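# Four hand arms press recorder keys to ink a chart

## Task

Draw the printed chart with the recorder. When done, each printed box must have ink running across its midline, and there must be no ink anywhere outside the boxes. Pressing the green button inside the round guard lights that guard and the strip at the recorder's end. 3.0 s after they light, the pen carriage sets off once and runs without pausing. While it runs, any key pushed down far enough that the rim of its own square guard lights makes that key's pen draw in the lane matching the key's colour. On the ruler at the sheet's edge, the pens begin 20 mm before the 0 mark and travel at 13.66 mm/s.

## Robot and tools

Setup: four i2rt Big YAM arms, arm1 to arm4, each ending in a five-finger right hand, are mounted around the recorder. Foot poses in the scene frame (m, quaternion wxyz): arm1 (+0.650, -0.048, +0.733) facing about -x; arm2 (+0.063, +0.657, +0.753) facing about -y; arm3 (-0.646, +0.078, +0.751) facing about +x; arm4 (+0.222, -0.649, +0.820) facing about +y. Each foot looks along its own +x. Support tops sit at z=+0.720. A hand reaches roughly 1.07 m from the joint1 axis.

Frame: one scene frame in metres, origin on the floor, +z up. The hand point lies 0.045 m ahead of the palm; its +z runs along straight fingers, +y out of the palm, +x across the palm away from the thumb. Straight fingertips extend 0.06 to 0.07 m past the point, about 0.06 m behind it on -y. A wrist bracket on the little-finger side juts 0.10 m across the palm and can strike things. The wrist camera sits on that side; with joint6_rad near -1.3 its view is upright.

move: each arm gets its own object under arm1, arm2, arm3 or arm4; leave an arm out to give it nothing new. Inside it:
- joints: absolute values by name. Arm joints in radians: joint1_rad -2.879..2.879 (yaw about the foot, + counter-clockwise from above), joint2_rad 0..3.141 (shoulder, + lifts then swings forward), joint3_rad 0..3.019 (elbow, + opens), joint4_rad -1.692..1.57 (+ tips fingers up), joint5_rad -1.57..1.57 (+ swings hand to the arm's right), joint6_rad -2.094..2.094 (roll, + clockwise viewed from behind the hand). Hand values are unitless -1..1: hand_little, hand_ring, hand_middle, hand_index, hand_thumb_bend (+1 straight, -1 curled), hand_thumb_turn (+1 beside palm, -1 opposite the fingers), plus settings hand_force_limit (-1 about 0 N up to +1 about 10 N, 15 N for thumb motors) and hand_speed (-0.96..1; full speed from +0.48). Joints run independently and may sweep widely.
- target: one list of 7 numbers [x, y, z, qw, qx, qy, qz], an absolute hand-point pose in the scene frame (m), reached along a straight line from hand_target. speed is the top linear speed in m/s, 0.002 to 4.3, default 0.25; rotation capped at twice that in rad/s. With target, joints may only carry hand_ keys, otherwise the call is refused. Paths of one call finish together and stop after 10 s even if short.
- min_time_s: 0.1 to 8 s, shortest duration for that arm's joint motions.
- cameras: list of arm1_cam_wrist, arm2_cam_wrist, arm3_cam_wrist, arm4_cam_wrist, cam_sheet, or all.
An empty move reports every arm fully plus all images.

wait: seconds 0 to 10, commands nothing, returns state; cameras as in move. zoom_image: camera plus region [x0, y0, x1, y1] in pixels from the top-left, at most 504 by 504, only on the newest images. show_instructions: shows the reference pages. finished_scene: ends the scene permanently (scene 1, optional).

Results: the move line lists arms that were commanded; others say as last shown, with status not commanded. hand gives the hand-point pose; hand_target is the pose the held joint targets imply. Printed positions can be off, more at long reach. Joint velocities are rad/s, within noise when resting. Joint torques follow arm joint order, include offsets and noise, and numbers 3 and 4 wrap at ±28 N m. hand_stopped_by gives six words for little, ring, middle, index, thumb_bend, thumb_turn: moving, target, force, stalled or fault. The *_load_n lines show fingertip force in N, positive when pushed open. off_target means resting away from the target. time_out means a joint ran out of time; on_its_own shows what it now pushes toward. joint command not followed, pose unreachable or not_followed mean a safety check held the arm back; a not_followed hand target is discarded. After a refused call or a stop, the remaining move, wait and finished_scene calls of that reply are skipped.

Fingers: a motor only starts when its target changes by 0.002 or more, then locks at the target or when load hits hand_force_limit. The scene opens with force limit 0 and hand_speed -0.8 (slow). A closing target given while load already meets the limit does nothing. For pressing a key, a fist or a straight finger works; gentle closing needs hand_speed -0.94 or lower.

Timing: thinking time lets the scene keep running with the last command held, so the 3.0 s delay and the carriage travel keep going while you compose. Work out from the ruler when each box passes the pens (start 20 mm before 0, 13.66 mm/s) and keep each key down only across its boxes.

Avoid: arms pressing or hitting each other (including grabbing another hand's fingers), which can end the scene; ramming fixed things; pushing keys or the button too hard; pressing a key while the carriage runs outside its boxes; stretched poses held long, which heat motors (MOTOR HOT, then an over-temperature fault where the arm falls); fast swings, which overshoot up to about 30 degrees.

Each tool is called after "Call:" as name(argument=value, ...) on one line, values as JSON.

Reference images:

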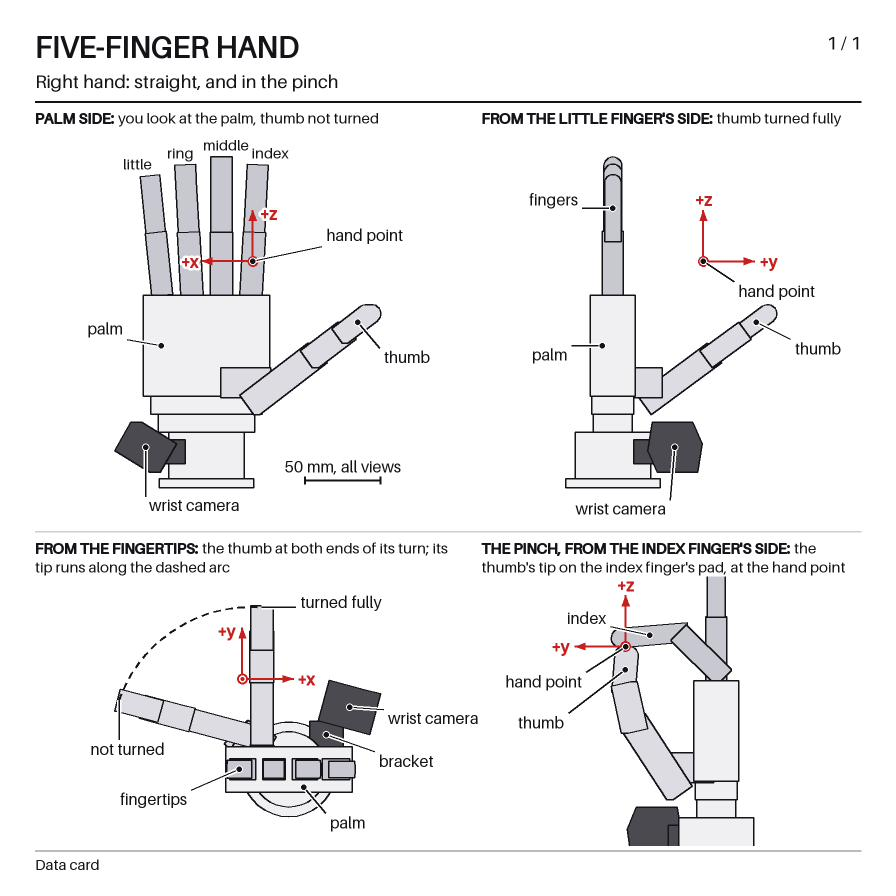

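## Session

Call:
move()

Scene clock: 0.00 s.
Joint torques (N m): no reading
Heat: arm1: hottest joint1_rad 40 °C; arm2: hottest joint1_rad 38 °C; arm3: hottest joint6_rad 38 °C; arm4: hottest joint1_rad 43 °C.
Joint velocities: within noise
arm1.joint_positions: joint1_rad=-0.373 joint2_rad=+0.630 joint3_rad=+1.356 joint4_rad=-1.594 joint5_rad=+0.080 joint6_rad=-1.505 hand_little=+1.000 hand_ring=+1.000 hand_middle=+1.000 hand_index=+1.000 hand_thumb_turn=+1.000 hand_thumb_bend=+1.000 hand_force_limit=+0.000 hand_speed=-0.800
arm1.joint_status: not commanded
arm1.hand_stopped_by: target,target,target,target,target,target
arm1.little_load_n: 0.0
arm1.ring_load_n: 0.0
arm1.middle_load_n: 0.0
arm1.index_load_n: 0.0
arm1.thumb_bend_load_n: 0.0
arm1.thumb_turn_load_n: 0.0
arm1.hand: x=+0.5102 y=+0.0991 z=+1.1704 quat_wxyz=(-0.332, +0.237, +0.909, +0.091) (m; scene frame)
arm1.hand_target: x=+0.5098 y=+0.0994 z=+1.1805 quat_wxyz=(-0.344, +0.236, +0.904, +0.093) (m; scene frame)
arm1.hand_status: not commanded
arm2.joint_positions: joint1_rad=-0.166 joint2_rad=+0.634 joint3_rad=+1.440 joint4_rad=-1.234 joint5_rad=+0.079 joint6_rad=-1.005 hand_little=+1.000 hand_ring=+1.000 hand_middle=+1.000 hand_index=+1.000 hand_thumb_turn=+1.000 hand_thumb_bend=+1.000 hand_force_limit=+0.000 hand_speed=-0.800
arm2.joint_status: not commanded
arm2.hand_stopped_by: target,target,target,target,target,target
arm2.little_load_n: 0.0
arm2.ring_load_n: 0.0
arm2.middle_load_n: 0.0
arm2.index_load_n: 0.0
arm2.thumb_bend_load_n: 0.0
arm2.thumb_turn_load_n: 0.0
arm2.hand: x=-0.0137 y=+0.4302 z=+1.2775 quat_wxyz=(+0.324, +0.336, -0.768, +0.437) (m; scene frame)
arm2.hand_target: x=-0.0133 y=+0.4318 z=+1.2859 quat_wxyz=(+0.329, +0.334, -0.764, +0.444) (m; scene frame)
arm2.hand_status: not commanded
arm3.joint_positions: joint1_rad=+0.554 joint2_rad=+0.536 joint3_rad=+1.372 joint4_rad=-1.274 joint5_rad=+0.147 joint6_rad=-1.141 hand_little=+1.000 hand_ring=+1.000 hand_middle=+1.000 hand_index=+1.000 hand_thumb_turn=+1.000 hand_thumb_bend=+1.000 hand_force_limit=+0.000 hand_speed=-0.800
arm3.joint_status: not commanded
arm3.hand_stopped_by: target,target,target,target,target,target
arm3.little_load_n: 0.0
arm3.ring_load_n: 0.0
arm3.middle_load_n: 0.0
arm3.index_load_n: 0.0
arm3.thumb_bend_load_n: 0.0
arm3.thumb_turn_load_n: 0.0
arm3.hand: x=-0.4383 y=+0.1198 z=+1.2580 quat_wxyz=(-0.193, +0.842, +0.005, +0.503) (m; scene frame)
arm3.hand_target: x=-0.4397 y=+0.1189 z=+1.2666 quat_wxyz=(-0.198, +0.837, +0.004, +0.510) (m; scene frame)
arm3.hand_status: not commanded
arm4.joint_positions: joint1_rad=+0.796 joint2_rad=+0.586 joint3_rad=+1.320 joint4_rad=-1.525 joint5_rad=-0.020 joint6_rad=-1.214 hand_little=+1.000 hand_ring=+1.000 hand_middle=+1.000 hand_index=+1.000 hand_thumb_turn=+1.000 hand_thumb_bend=+1.000 hand_force_limit=+0.000 hand_speed=-0.800
arm4.joint_status: not commanded
arm4.hand_stopped_by: target,target,target,target,target,target
arm4.little_load_n: 0.0
arm4.ring_load_n: 0.0
arm4.middle_load_n: 0.0
arm4.index_load_n: 0.0
arm4.thumb_bend_load_n: 0.0
arm4.thumb_turn_load_n: 0.0
arm4.hand: x=+0.1292 y=-0.4908 z=+1.2468 quat_wxyz=(-0.374, +0.508, +0.771, +0.081) (m; scene frame)
arm4.hand_target: x=+0.1290 y=-0.4906 z=+1.2567 quat_wxyz=(-0.385, +0.506, +0.767, +0.084) (m; scene frame)
arm4.hand_status: not commanded
pictures: arm1_cam_wrist, arm2_cam_wrist, arm3_cam_wrist, arm4_cam_wrist, cam_sheet
Images, in order (width x height): arm1_cam_wrist 672x504, arm2_cam_wrist 672x504, arm3_cam_wrist 672x504, arm4_cam_wrist 672x504, cam_sheet 672x504.

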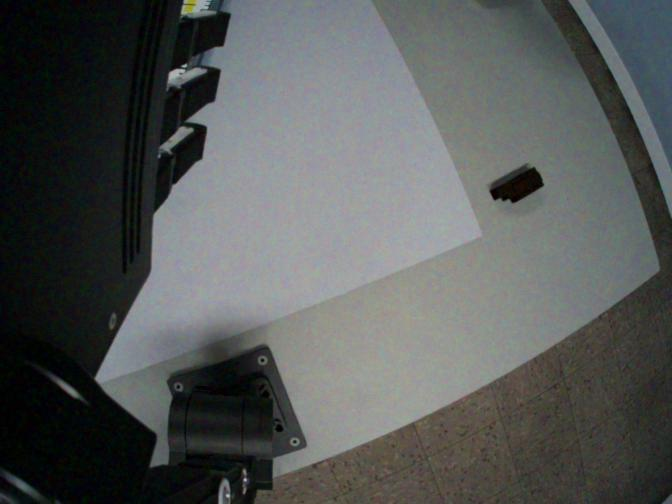

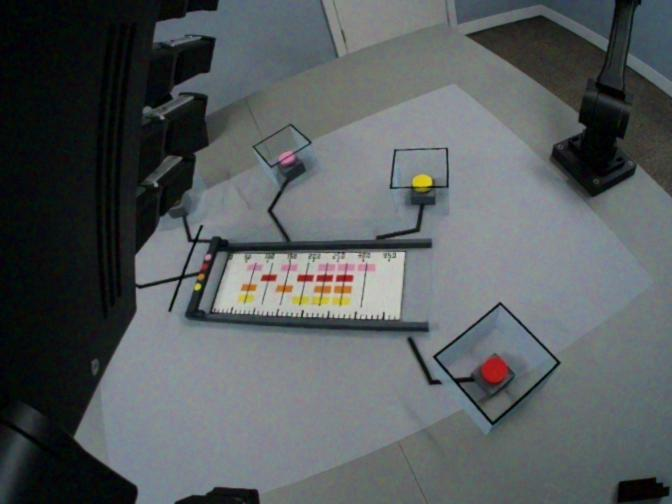

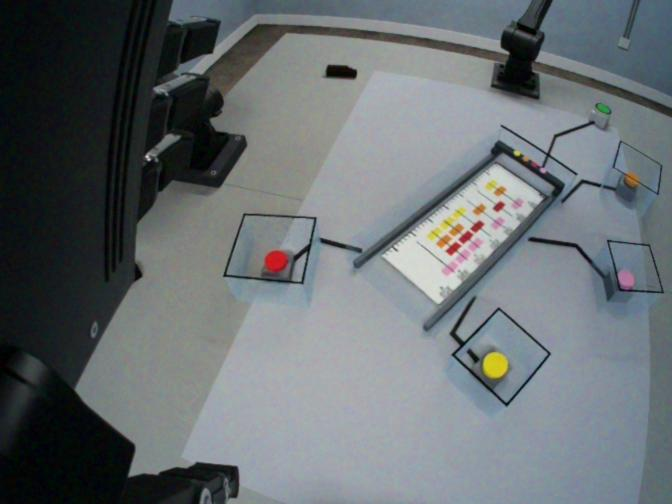

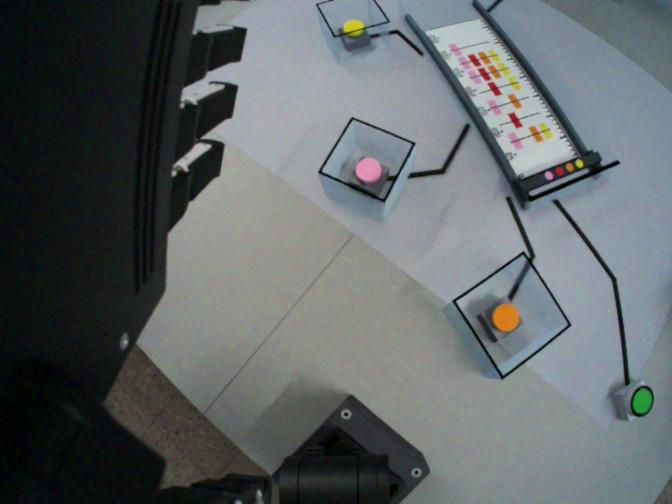

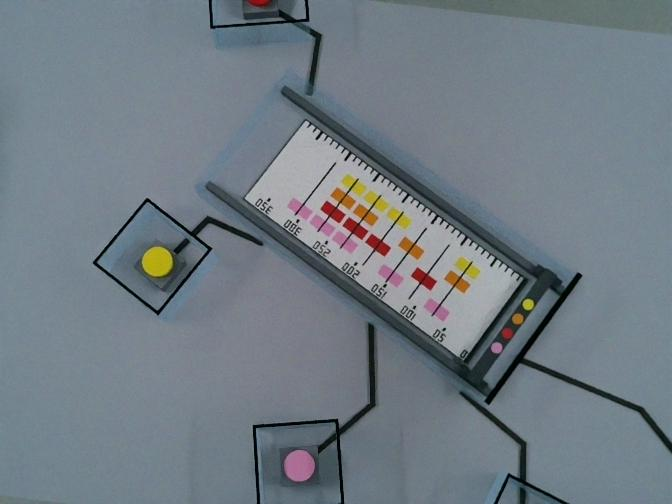

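Call:
zoom_image(camera="cam_sheet", region=[240, 110, 590, 410])

Call:
zoom_image(camera="cam_sheet", region=[240, 110, 420, 260])

Call:
zoom_image(camera="cam_sheet", region=[360, 200, 580, 390])

Scaled by 1.440 from the camera's image (finer frame: 960x720).

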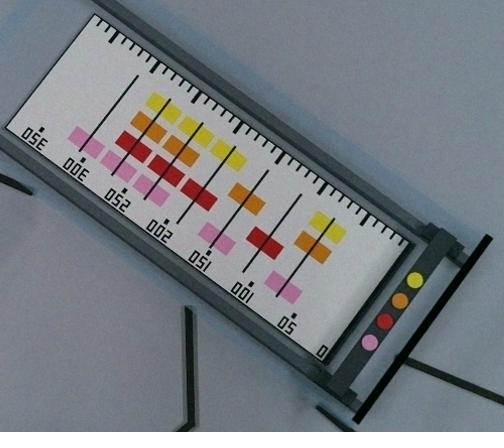

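Scaled by 2.800 from the camera's image (finer frame: 960x720).

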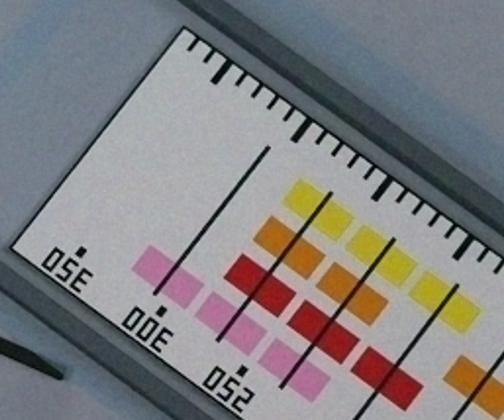

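Scaled by 2.291 from the camera's image (finer frame: 960x720).

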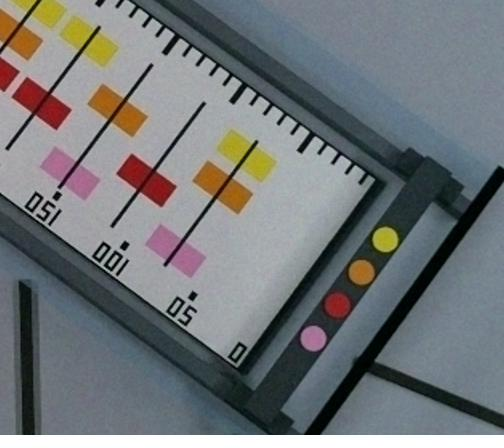

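Call:
zoom_image(camera="arm4_cam_wrist", region=[280, 90, 672, 430])

Call:
zoom_image(camera="arm3_cam_wrist", region=[200, 80, 672, 430])

Call:
zoom_image(camera="arm2_cam_wrist", region=[130, 80, 630, 450])

Scaled by 1.286 from the camera's image (finer frame: 960x720).

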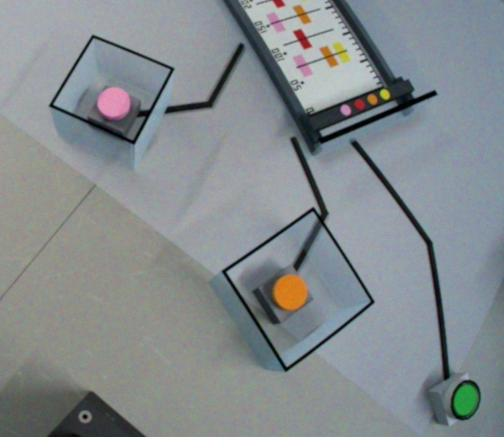

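Scaled by 1.068 from the camera's image (finer frame: 960x720).

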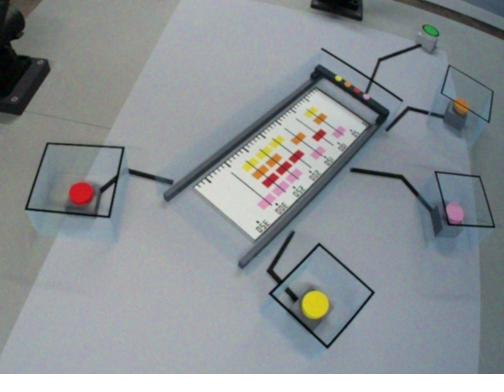

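Scaled by 1.008 from the camera's image (finer frame: 960x720).

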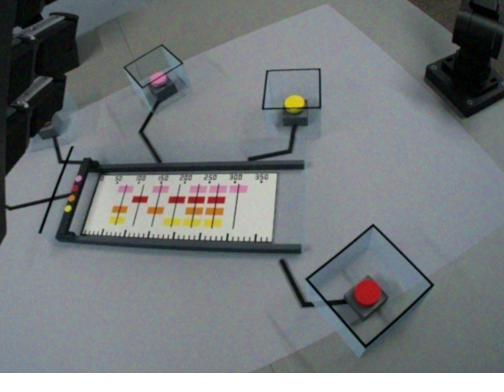

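Call:
move(arm1={"target": [0.493, -0.310, 1.0, 0, -0.577, 0.8166, 0], "speed": 0.2, "joints": {"hand_little": -0.9, "hand_ring": -0.9, "hand_middle": -0.9, "hand_speed": -0.4}}, arm2={"target": [-0.211, 0.424, 1.0, 0, -0.4226, 0.9063, 0], "speed": 0.2, "joints": {"hand_little": -0.9, "hand_ring": -0.9, "hand_middle": -0.9, "hand_speed": -0.4}}, arm3={"target": [-0.264, -0.078, 1.0, 0, 0.9927, -0.121, 0], "speed": 0.2, "joints": {"hand_little": -0.9, "hand_ring": -0.9, "hand_middle": -0.9, "hand_speed": -0.4}}, arm4={"target": [0.030, -0.245, 1.0, 0, 0.477, 0.879, 0], "speed": 0.2, "joints": {"hand_little": -0.9, "hand_ring": -0.9, "hand_middle": -0.9, "hand_speed": -0.4}}, cameras=["all"])

Scene clock: 16.17 s.
Joint torques (N m): arm1=[0.62 -6.89 12.55 0.35 -0.04 -0.11] | arm2=[-1.61 -8.18 9.28 -0.03 0.19 -0.05] | arm3=[-0.44 -8.47 11.25 -0.83 0.15 -0.07] | arm4=[-0.67 -15.15 10.91 0.06 0.24 -0.06]
Heat: arm1: hottest joint1_rad 39 °C; arm2: hottest joint1_rad 38 °C; arm3: hottest joint6_rad 37 °C; arm4: hottest joint1_rad 42 °C.
move: arm1 off_target; arm2 done; arm3 off_target; arm4 off_target
Joint velocities: within noise
arm1.joint_positions: joint1_rad=+1.263 joint2_rad=+1.208 joint3_rad=+1.225 joint4_rad=-1.649 joint5_rad=+0.005 joint6_rad=-1.558 hand_little=-0.900 hand_ring=-0.900 hand_middle=-0.900 hand_index=+1.000 hand_thumb_turn=+1.000 hand_thumb_bend=+1.000 hand_force_limit=+0.000 hand_speed=-0.400
arm1.joint_status: all done
arm1.hand_stopped_by: target,target,target,target,target,target
arm1.little_load_n: 0.0
arm1.ring_load_n: 0.0
arm1.middle_load_n: 0.0
arm1.index_load_n: 0.0
arm1.thumb_bend_load_n: 0.0
arm1.thumb_turn_load_n: 0.0
arm1.hand: x=+0.4961 y=-0.2922 z=+0.9857 quat_wxyz=(+0.019, -0.570, +0.821, +0.015)
arm1.hand_target: x=+0.4934 y=-0.3092 z=+1.0000 quat_wxyz=(+0.000, -0.577, +0.817, +0.000)
arm1.hand_status: off_target (0.023 m and 3.0 deg from the pose sent, 0.444 m and 105.5 deg at the start; a joint's target at an end of its range on 99 of 167 steps)
arm2.joint_positions: joint1_rad=-0.722 joint2_rad=+1.349 joint3_rad=+1.353 joint4_rad=-1.561 joint5_rad=-0.008 joint6_rad=-1.567 hand_little=-0.900 hand_ring=-0.900 hand_middle=-0.900 hand_index=+1.000 hand_thumb_turn=+1.000 hand_thumb_bend=+1.000 hand_force_limit=+0.000 hand_speed=-0.400
arm2.joint_status: all done
arm2.hand_stopped_by: target,target,target,target,target,target
arm2.little_load_n: 0.0
arm2.ring_load_n: 0.0
arm2.middle_load_n: 0.0
arm2.index_load_n: 0.0
arm2.thumb_bend_load_n: 0.0
arm2.thumb_turn_load_n: 0.0
arm2.hand: x=-0.2091 y=+0.4190 z=+1.0046 quat_wxyz=(+0.010, +0.424, -0.906, +0.007)
arm2.hand_target: x=-0.2109 y=+0.4240 z=+1.0002 quat_wxyz=(+0.000, +0.423, -0.906, +0.000)
arm2.hand_status: done (0.007 m and 1.4 deg from the pose sent, 0.341 m and 66.0 deg at the start)
arm3.joint_positions: joint1_rad=-0.207 joint2_rad=+1.474 joint3_rad=+1.447 joint4_rad=-1.570 joint5_rad=-0.001 joint6_rad=-1.566 hand_little=-0.900 hand_ring=-0.900 hand_middle=-0.900 hand_index=+1.000 hand_thumb_turn=+1.000 hand_thumb_bend=+1.000 hand_force_limit=+0.000 hand_speed=-0.400
arm3.joint_status: all done
arm3.hand_stopped_by: target,target,target,target,target,target
arm3.little_load_n: 0.0
arm3.ring_load_n: 0.0
arm3.middle_load_n: 0.0
arm3.index_load_n: 0.0
arm3.thumb_bend_load_n: 0.0
arm3.thumb_turn_load_n: 0.0
arm3.hand: x=-0.2735 y=-0.0691 z=+0.9875 quat_wxyz=(-0.002, +0.993, -0.115, -0.013)
arm3.hand_target: x=-0.2646 y=-0.0779 z=+1.0000 quat_wxyz=(+0.000, +0.993, -0.121, +0.000)
arm3.hand_status: off_target (0.018 m and 1.6 deg from the pose sent, 0.369 m and 66.6 deg at the start)
arm4.joint_positions: joint1_rad=+0.631 joint2_rad=+1.589 joint3_rad=+1.385 joint4_rad=-1.403 joint5_rad=-0.007 joint6_rad=-1.561 hand_little=-0.900 hand_ring=-0.900 hand_middle=-0.900 hand_index=+1.000 hand_thumb_turn=+1.000 hand_thumb_bend=+1.000 hand_force_limit=+0.000 hand_speed=-0.400
arm4.joint_status: all done
arm4.hand_stopped_by: target,target,target,target,target,target
arm4.little_load_n: 0.0
arm4.ring_load_n: 0.0
arm4.middle_load_n: 0.0
arm4.index_load_n: 0.0
arm4.thumb_bend_load_n: -0.5
arm4.thumb_turn_load_n: 0.0
arm4.hand: x=+0.0330 y=-0.2597 z=+0.9862 quat_wxyz=(+0.012, +0.476, +0.879, -0.008)
arm4.hand_target: x=+0.0304 y=-0.2456 z=+1.0001 quat_wxyz=(+0.000, +0.477, +0.879, +0.000)
arm4.hand_status: off_target (0.020 m and 1.7 deg from the pose sent, 0.362 m and 46.0 deg at the start)
pictures: arm1_cam_wrist, arm2_cam_wrist, arm3_cam_wrist, arm4_cam_wrist, cam_sheet
Images, in order (width x height): arm1_cam_wrist 672x504, arm2_cam_wrist 672x504, arm3_cam_wrist 672x504, arm4_cam_wrist 672x504, cam_sheet 672x504.

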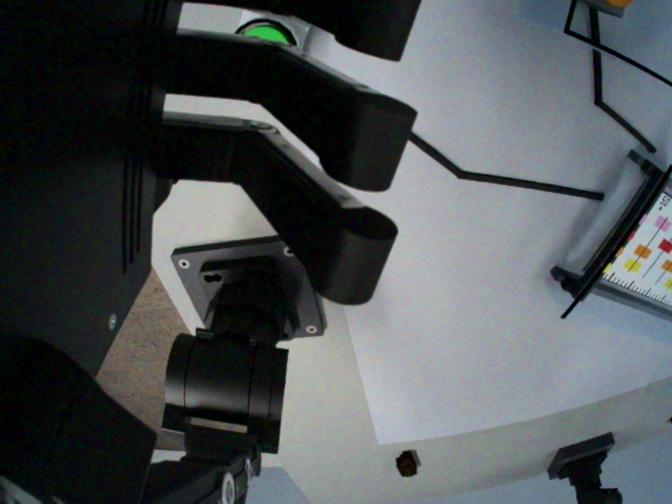

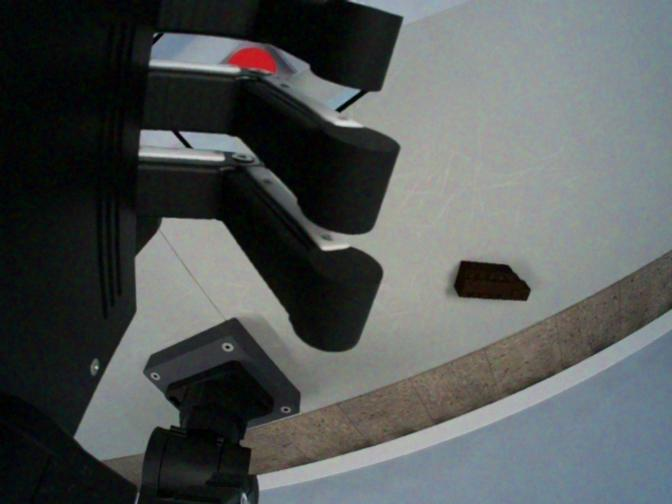

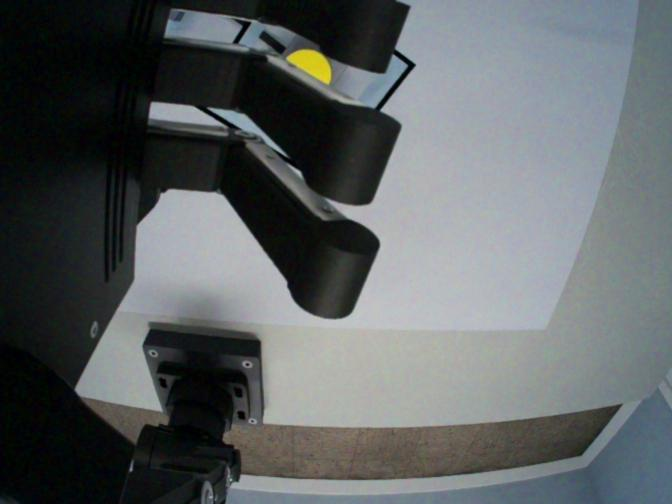

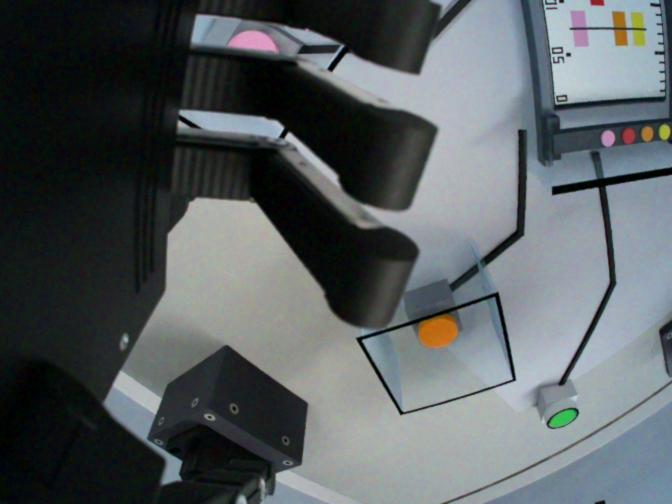

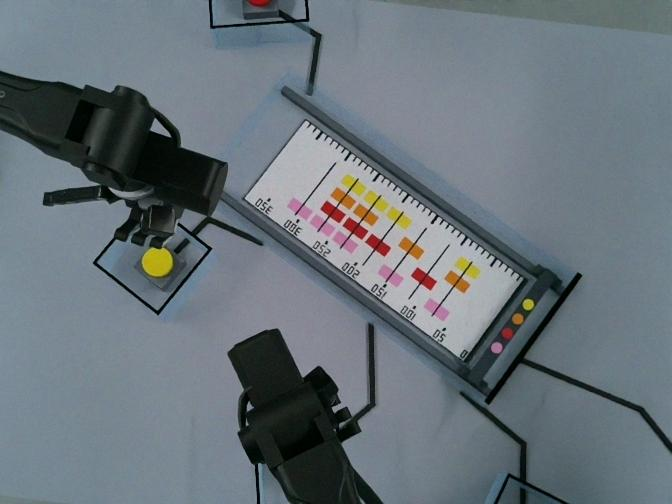

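Call:
zoom_image(camera="cam_sheet", region=[30, 60, 280, 330])

Call:
zoom_image(camera="arm4_cam_wrist", region=[340, 200, 672, 450])

Scaled by 1.867 from the camera's image (finer frame: 960x720).

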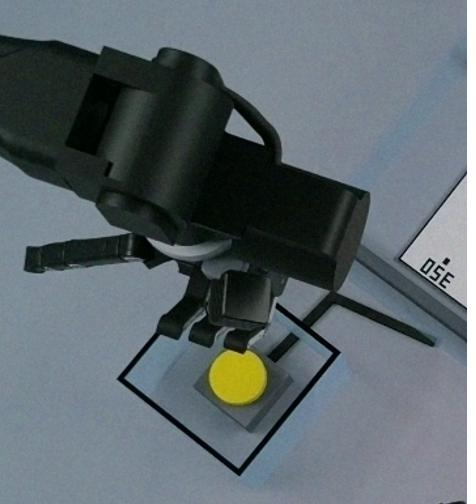

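Scaled by 1.518 from the camera's image (finer frame: 960x720).

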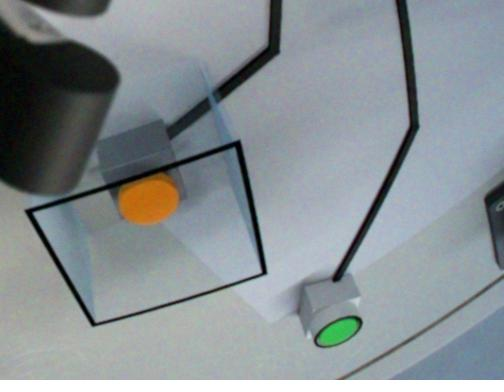

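Call:
move(arm1={"joints": {"hand_little": 1, "hand_ring": 1, "hand_middle": 1, "hand_speed": 0.2}}, arm2={"joints": {"hand_little": 1, "hand_ring": 1, "hand_middle": 1, "hand_speed": 0.2}}, arm3={"joints": {"hand_little": 1, "hand_ring": 1, "hand_middle": 1, "hand_speed": 0.2}}, arm4={"joints": {"hand_little": 1, "hand_ring": 1, "hand_middle": 1, "hand_speed": 0.2}}, cameras=["all"])

Scene clock: 18.87 s.
Joint torques (N m): arm1=[0.56 -6.83 12.55 0.35 -0.03 -0.1] | arm2=[-1.55 -8.18 9.28 -0.02 0.16 -0.05] | arm3=[-0.32 -8.59 11.22 -0.83 0.12 -0.07] | arm4=[-0.38 -14.97 10.92 -0.01 0.23 -0.04]
Heat: arm1: hottest joint1_rad 39 °C; arm2: hottest joint1_rad 38 °C; arm3: hottest joint6_rad 37 °C; arm4: hottest joint1_rad 42 °C.
move: arm1 done; arm2 done; arm3 done; arm4 done
Joint velocities: within noise
arm1.joint_positions: joint1_rad=+1.263 joint2_rad=+1.208 joint3_rad=+1.225 joint4_rad=-1.649 joint5_rad=+0.005 joint6_rad=-1.558 hand_little=+1.000 hand_ring=+1.000 hand_middle=+1.000 hand_index=+1.000 hand_thumb_turn=+1.000 hand_thumb_bend=+1.000 hand_force_limit=+0.000 hand_speed=+0.200
arm1.joint_status: all done
arm1.hand_stopped_by: target,target,target,target,target,target
arm1.little_load_n: 0.0
arm1.ring_load_n: 0.0
arm1.middle_load_n: 0.0
arm1.index_load_n: 0.0
arm1.thumb_bend_load_n: 0.0
arm1.thumb_turn_load_n: 0.0
arm1.hand: x=+0.4962 y=-0.2922 z=+0.9857 quat_wxyz=(+0.020, -0.570, +0.821, +0.015)
arm1.hand_target: x=+0.4934 y=-0.3092 z=+1.0000 quat_wxyz=(+0.000, -0.577, +0.817, +0.000)
arm1.hand_status: not commanded
arm2.joint_positions: joint1_rad=-0.722 joint2_rad=+1.349 joint3_rad=+1.353 joint4_rad=-1.561 joint5_rad=-0.008 joint6_rad=-1.567 hand_little=+1.000 hand_ring=+1.000 hand_middle=+1.000 hand_index=+1.000 hand_thumb_turn=+1.000 hand_thumb_bend=+1.000 hand_force_limit=+0.000 hand_speed=+0.200
arm2.joint_status: all done
arm2.hand_stopped_by: target,target,target,target,target,target
arm2.little_load_n: 0.0
arm2.ring_load_n: 0.0
arm2.middle_load_n: 0.0
arm2.index_load_n: 0.0
arm2.thumb_bend_load_n: 0.0
arm2.thumb_turn_load_n: 0.0
arm2.hand: x=-0.2092 y=+0.4191 z=+1.0047 quat_wxyz=(+0.010, +0.424, -0.906, +0.007)
arm2.hand_target: x=-0.2110 y=+0.4240 z=+1.0002 quat_wxyz=(+0.000, +0.423, -0.906, +0.000)
arm2.hand_status: not commanded
arm3.joint_positions: joint1_rad=-0.207 joint2_rad=+1.474 joint3_rad=+1.447 joint4_rad=-1.570 joint5_rad=-0.001 joint6_rad=-1.566 hand_little=+1.000 hand_ring=+1.000 hand_middle=+1.000 hand_index=+1.000 hand_thumb_turn=+1.000 hand_thumb_bend=+1.000 hand_force_limit=+0.000 hand_speed=+0.200
arm3.joint_status: all done
arm3.hand_stopped_by: target,target,target,target,target,target
arm3.little_load_n: -0.5
arm3.ring_load_n: 0.0
arm3.middle_load_n: 0.0
arm3.index_load_n: 0.0
arm3.thumb_bend_load_n: 0.0
arm3.thumb_turn_load_n: 0.0
arm3.hand: x=-0.2735 y=-0.0692 z=+0.9875 quat_wxyz=(-0.002, +0.993, -0.115, -0.013)
arm3.hand_target: x=-0.2646 y=-0.0779 z=+1.0000 quat_wxyz=(+0.000, +0.993, -0.121, +0.000)
arm3.hand_status: not commanded
arm4.joint_positions: joint1_rad=+0.631 joint2_rad=+1.589 joint3_rad=+1.385 joint4_rad=-1.403 joint5_rad=-0.006 joint6_rad=-1.561 hand_little=+1.000 hand_ring=+1.000 hand_middle=+1.000 hand_index=+1.000 hand_thumb_turn=+1.000 hand_thumb_bend=+1.000 hand_force_limit=+0.000 hand_speed=+0.200
arm4.joint_status: all done
arm4.hand_stopped_by: target,target,target,target,target,target
arm4.little_load_n: 0.0
arm4.ring_load_n: 0.0
arm4.middle_load_n: 0.0
arm4.index_load_n: 0.0
arm4.thumb_bend_load_n: 0.0
arm4.thumb_turn_load_n: 0.0
arm4.hand: x=+0.0330 y=-0.2596 z=+0.9863 quat_wxyz=(+0.013, +0.476, +0.879, -0.008)
arm4.hand_target: x=+0.0303 y=-0.2456 z=+1.0001 quat_wxyz=(+0.000, +0.477, +0.879, +0.000)
arm4.hand_status: not commanded
pictures: arm1_cam_wrist, arm2_cam_wrist, arm3_cam_wrist, arm4_cam_wrist, cam_sheet
Images, in order (width x height): arm1_cam_wrist 672x504, arm2_cam_wrist 672x504, arm3_cam_wrist 672x504, arm4_cam_wrist 672x504, cam_sheet 672x504.

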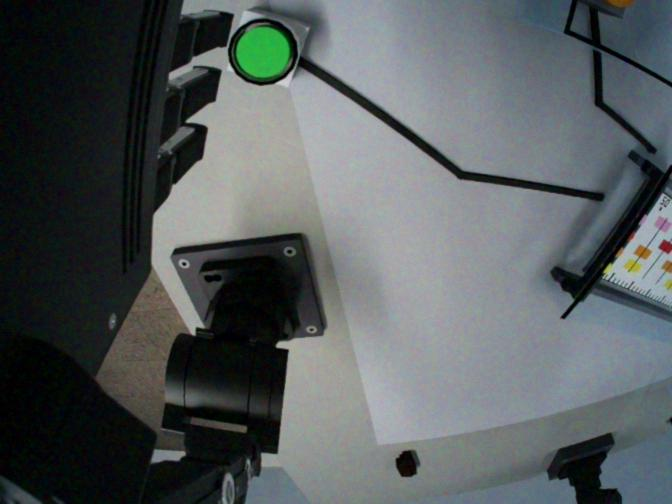

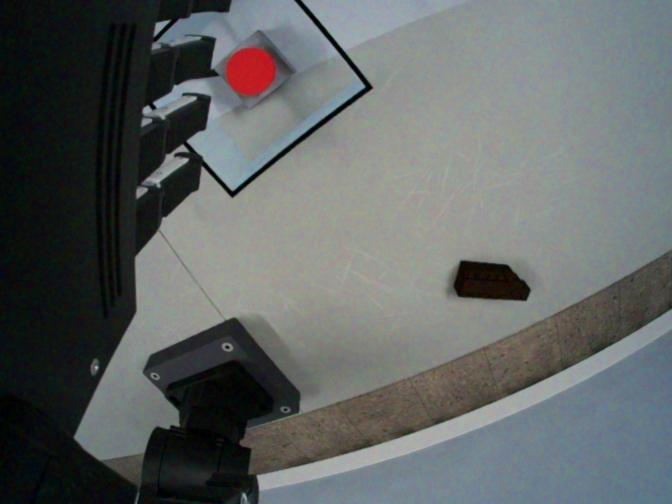

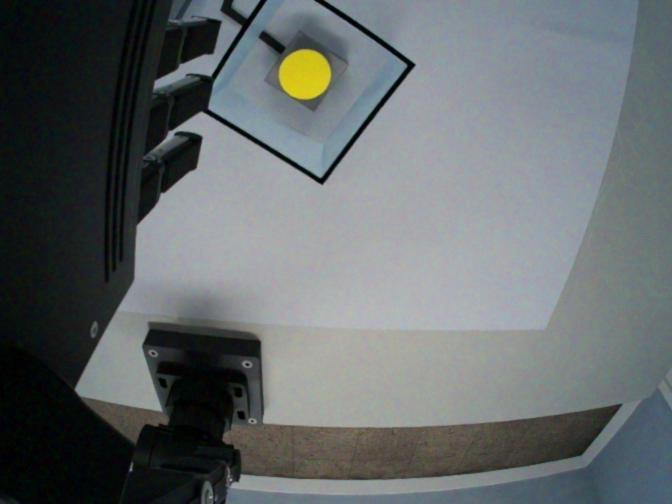

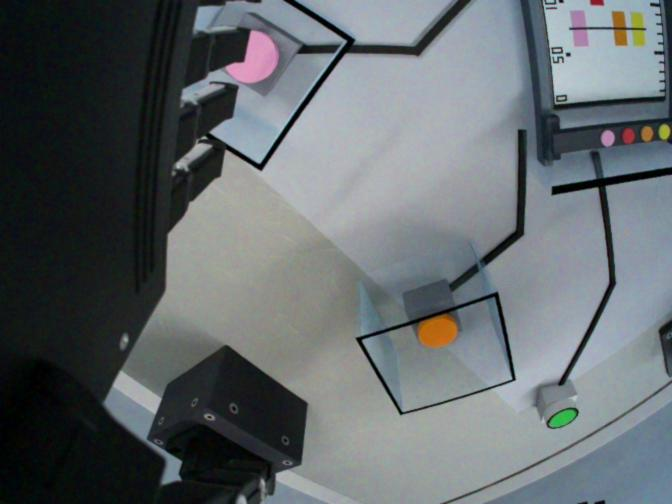

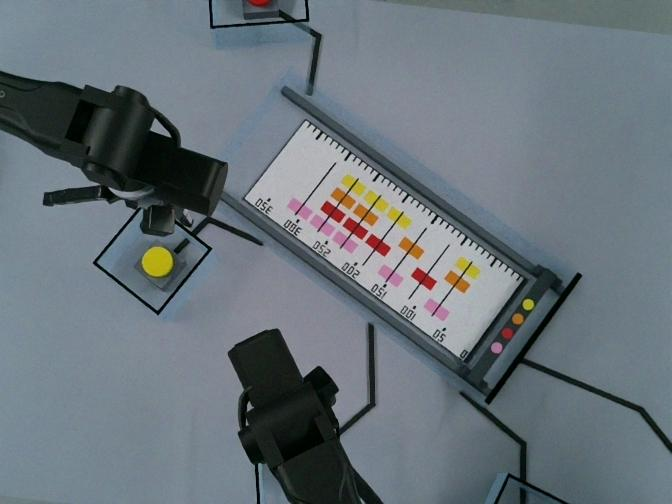

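Call:
move(arm1={"target": [0.483, -0.355, 0.98, 0, -0.577, 0.8166, 0], "speed": 0.15}, arm2={"target": [-0.218, 0.386, 0.98, 0, -0.4226, 0.9063, 0], "speed": 0.15}, arm3={"target": [-0.238, -0.115, 0.98, 0, 0.9927, -0.121, 0], "speed": 0.15}, arm4={"target": [-0.006, -0.219, 0.98, 0, 0.477, 0.879, 0], "speed": 0.15}, cameras=["all"])

Scene clock: 22.97 s.
Joint torques (N m): arm1=[0.73 -9.05 12.49 0.38 -0.05 0.02] | arm2=[-0.38 -9.47 12.41 0.51 0.14 0.12] | arm3=[-0.03 -9.58 11.18 -0.18 0.07 -0.17] | arm4=[0.97 -17.14 10.85 0.65 0.19 0.12]
Heat: arm1: hottest joint1_rad 39 °C; arm2: hottest joint1_rad 38 °C; arm3: hottest joint3_rad 37 °C; arm4: hottest joint1_rad 42 °C.
move: arm1 off_target; arm2 off_target; arm3 off_target; arm4 off_target
Joint velocities: within noise
arm1.joint_positions: joint1_rad=+1.275 joint2_rad=+1.328 joint3_rad=+1.276 joint4_rad=-1.582 joint5_rad=+0.005 joint6_rad=-1.558 hand_little=+1.000 hand_ring=+1.000 hand_middle=+1.000 hand_index=+1.000 hand_thumb_turn=+1.000 hand_thumb_bend=+1.000 hand_force_limit=+0.000 hand_speed=+0.200
arm1.joint_status: not commanded
arm1.hand_stopped_by: target,target,target,target,target,target
arm1.little_load_n: 0.0
arm1.ring_load_n: 0.0
arm1.middle_load_n: 0.0
arm1.index_load_n: 0.0
arm1.thumb_bend_load_n: 0.0
arm1.thumb_turn_load_n: 0.0
arm1.hand: x=+0.4844 y=-0.3365 z=+0.9654 quat_wxyz=(+0.021, -0.574, +0.818, +0.016)
arm1.hand_target: x=+0.4833 y=-0.3541 z=+0.9801 quat_wxyz=(+0.000, -0.577, +0.817, +0.000)
arm1.hand_status: off_target (0.024 m and 3.0 deg from the pose sent, 0.064 m and 3.0 deg at the start)
arm2.joint_positions: joint1_rad=-0.694 joint2_rad=+1.439 joint3_rad=+1.353 joint4_rad=-1.528 joint5_rad=-0.008 joint6_rad=-1.535 hand_little=+1.000 hand_ring=+1.000 hand_middle=+1.000 hand_index=+1.000 hand_thumb_turn=+1.000 hand_thumb_bend=+1.000 hand_force_limit=+0.000 hand_speed=+0.200
arm2.joint_status: not commanded
arm2.hand_stopped_by: target,target,target,target,target,target
arm2.little_load_n: 0.0
arm2.ring_load_n: 0.0
arm2.middle_load_n: 0.0
arm2.index_load_n: 0.0
arm2.thumb_bend_load_n: 0.0
arm2.thumb_turn_load_n: 0.0
arm2.hand: x=-0.2120 y=+0.3979 z=+0.9725 quat_wxyz=(-0.015, +0.422, -0.906, -0.006)
arm2.hand_target: x=-0.2178 y=+0.3863 z=+0.9801 quat_wxyz=(+0.000, +0.423, -0.906, +0.000)
arm2.hand_status: off_target (0.015 m and 1.9 deg from the pose sent, 0.042 m and 1.4 deg at the start)
arm3.joint_positions: joint1_rad=-0.273 joint2_rad=+1.564 joint3_rad=+1.500 joint4_rad=-1.550 joint5_rad=+0.000 joint6_rad=-1.619 hand_little=+1.000 hand_ring=+1.000 hand_middle=+1.000 hand_index=+1.000 hand_thumb_turn=+1.000 hand_thumb_bend=+1.000 hand_force_limit=+0.000 hand_speed=+0.200
arm3.joint_status: not commanded
arm3.hand_stopped_by: target,target,target,target,target,target
arm3.little_load_n: 0.0
arm3.ring_load_n: 0.0
arm3.middle_load_n: 0.0
arm3.index_load_n: 0.0
arm3.thumb_bend_load_n: 0.0
arm3.thumb_turn_load_n: 0.0
arm3.hand: x=-0.2533 y=-0.1044 z=+0.9696 quat_wxyz=(-0.003, +0.992, -0.121, -0.021)
arm3.hand_target: x=-0.2389 y=-0.1148 z=+0.9801 quat_wxyz=(+0.000, +0.993, -0.121, +0.000)
arm3.hand_status: off_target (0.021 m and 2.4 deg from the pose sent, 0.058 m and 1.6 deg at the start)
arm4.joint_positions: joint1_rad=+0.643 joint2_rad=+1.705 joint3_rad=+1.479 joint4_rad=-1.398 joint5_rad=-0.006 joint6_rad=-1.549 hand_little=+1.000 hand_ring=+1.000 hand_middle=+1.000 hand_index=+1.000 hand_thumb_turn=+1.000 hand_thumb_bend=+1.000 hand_force_limit=+0.000 hand_speed=+0.200
arm4.joint_status: not commanded
arm4.hand_stopped_by: target,target,target,target,target,target
arm4.little_load_n: 0.0
arm4.ring_load_n: 0.0
arm4.middle_load_n: 0.0
arm4.index_load_n: 0.0
arm4.thumb_bend_load_n: 0.0
arm4.thumb_turn_load_n: 0.0
arm4.hand: x=+0.0077 y=-0.2321 z=+0.9676 quat_wxyz=(+0.020, +0.476, +0.879, -0.012)
arm4.hand_target: x=-0.0057 y=-0.2197 z=+0.9803 quat_wxyz=(+0.000, +0.477, +0.879, +0.000)
arm4.hand_status: off_target (0.023 m and 2.7 deg from the pose sent, 0.057 m and 1.7 deg at the start)
pictures: arm1_cam_wrist, arm2_cam_wrist, arm3_cam_wrist, arm4_cam_wrist, cam_sheet
Images, in order (width x height): arm1_cam_wrist 672x504, arm2_cam_wrist 672x504, arm3_cam_wrist 672x504, arm4_cam_wrist 672x504, cam_sheet 672x504.

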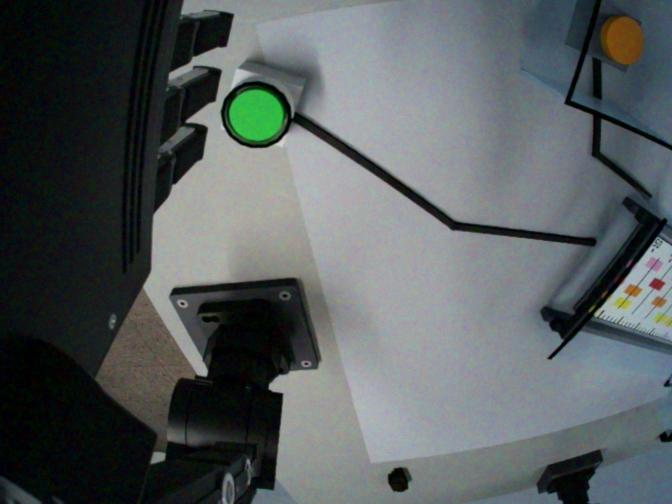

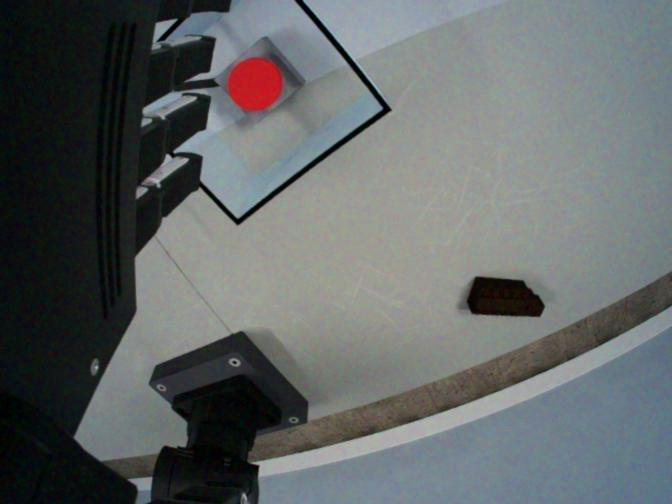

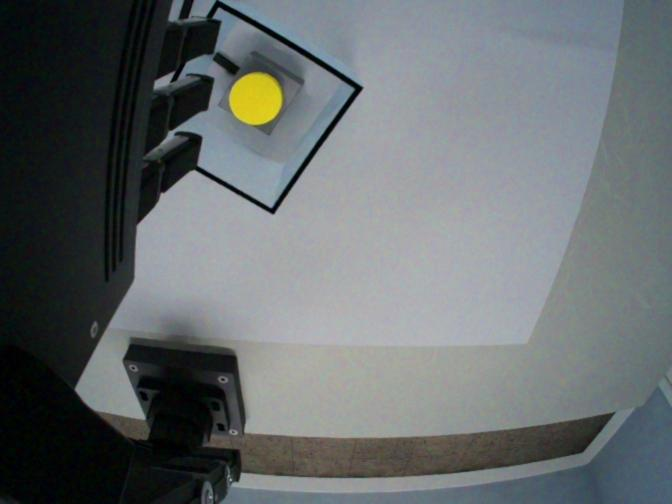

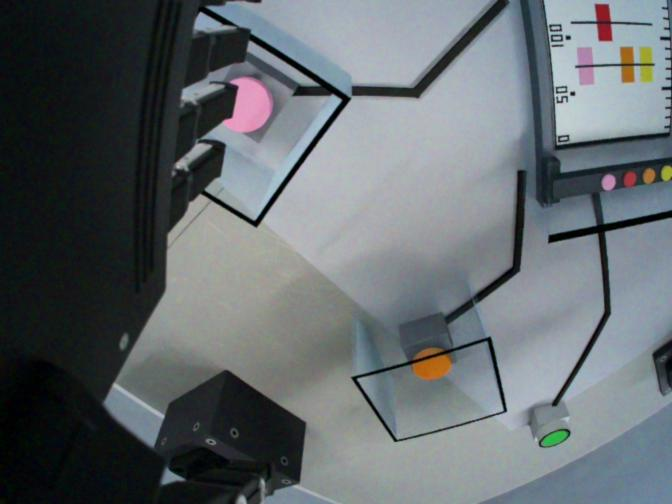

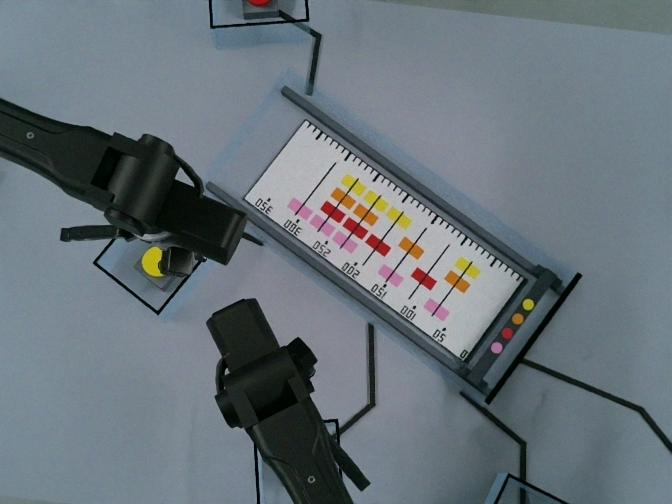

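Call:
zoom_image(camera="arm3_cam_wrist", region=[130, 0, 370, 230])

Call:
zoom_image(camera="arm4_cam_wrist", region=[130, 0, 370, 230])

Call:
zoom_image(camera="arm1_cam_wrist", region=[130, 0, 370, 230])

Call:
zoom_image(camera="arm2_cam_wrist", region=[130, 0, 370, 230])

Scaled by 2.100 from the camera's image (finer frame: 960x720).

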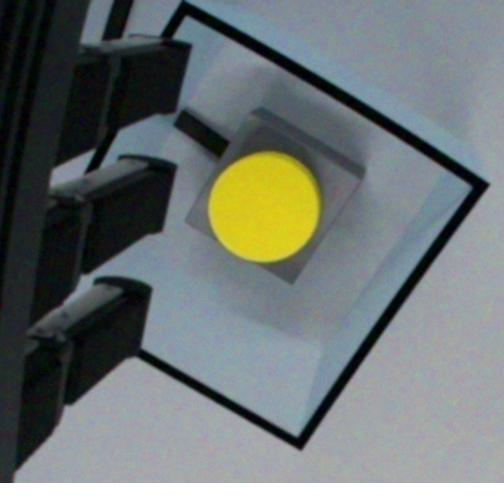

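Scaled by 2.100 from the camera's image (finer frame: 960x720).

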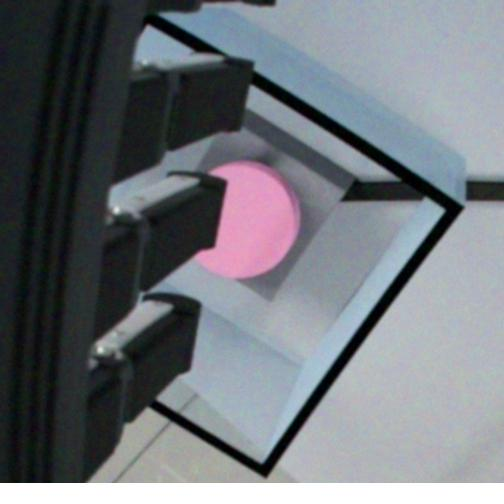

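Scaled by 2.100 from the camera's image (finer frame: 960x720).

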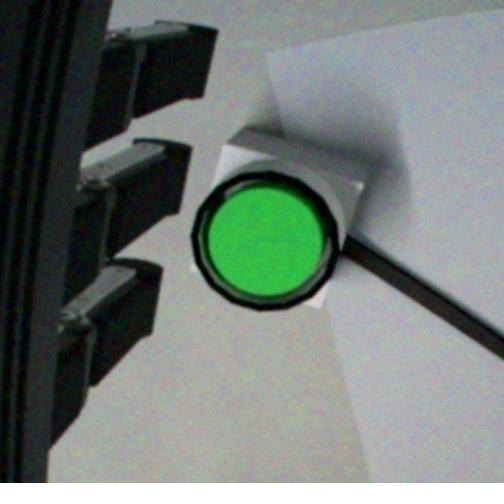

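Scaled by 2.100 from the camera's image (finer frame: 960x720).

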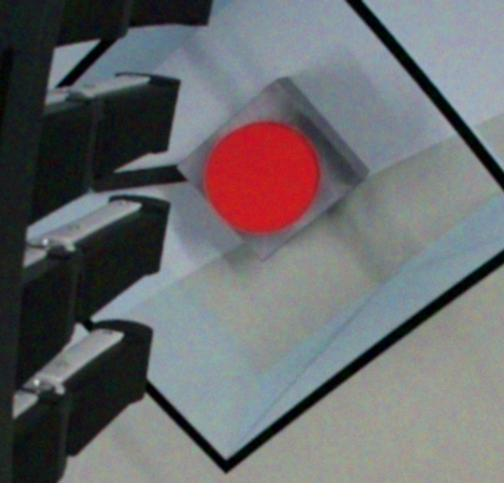

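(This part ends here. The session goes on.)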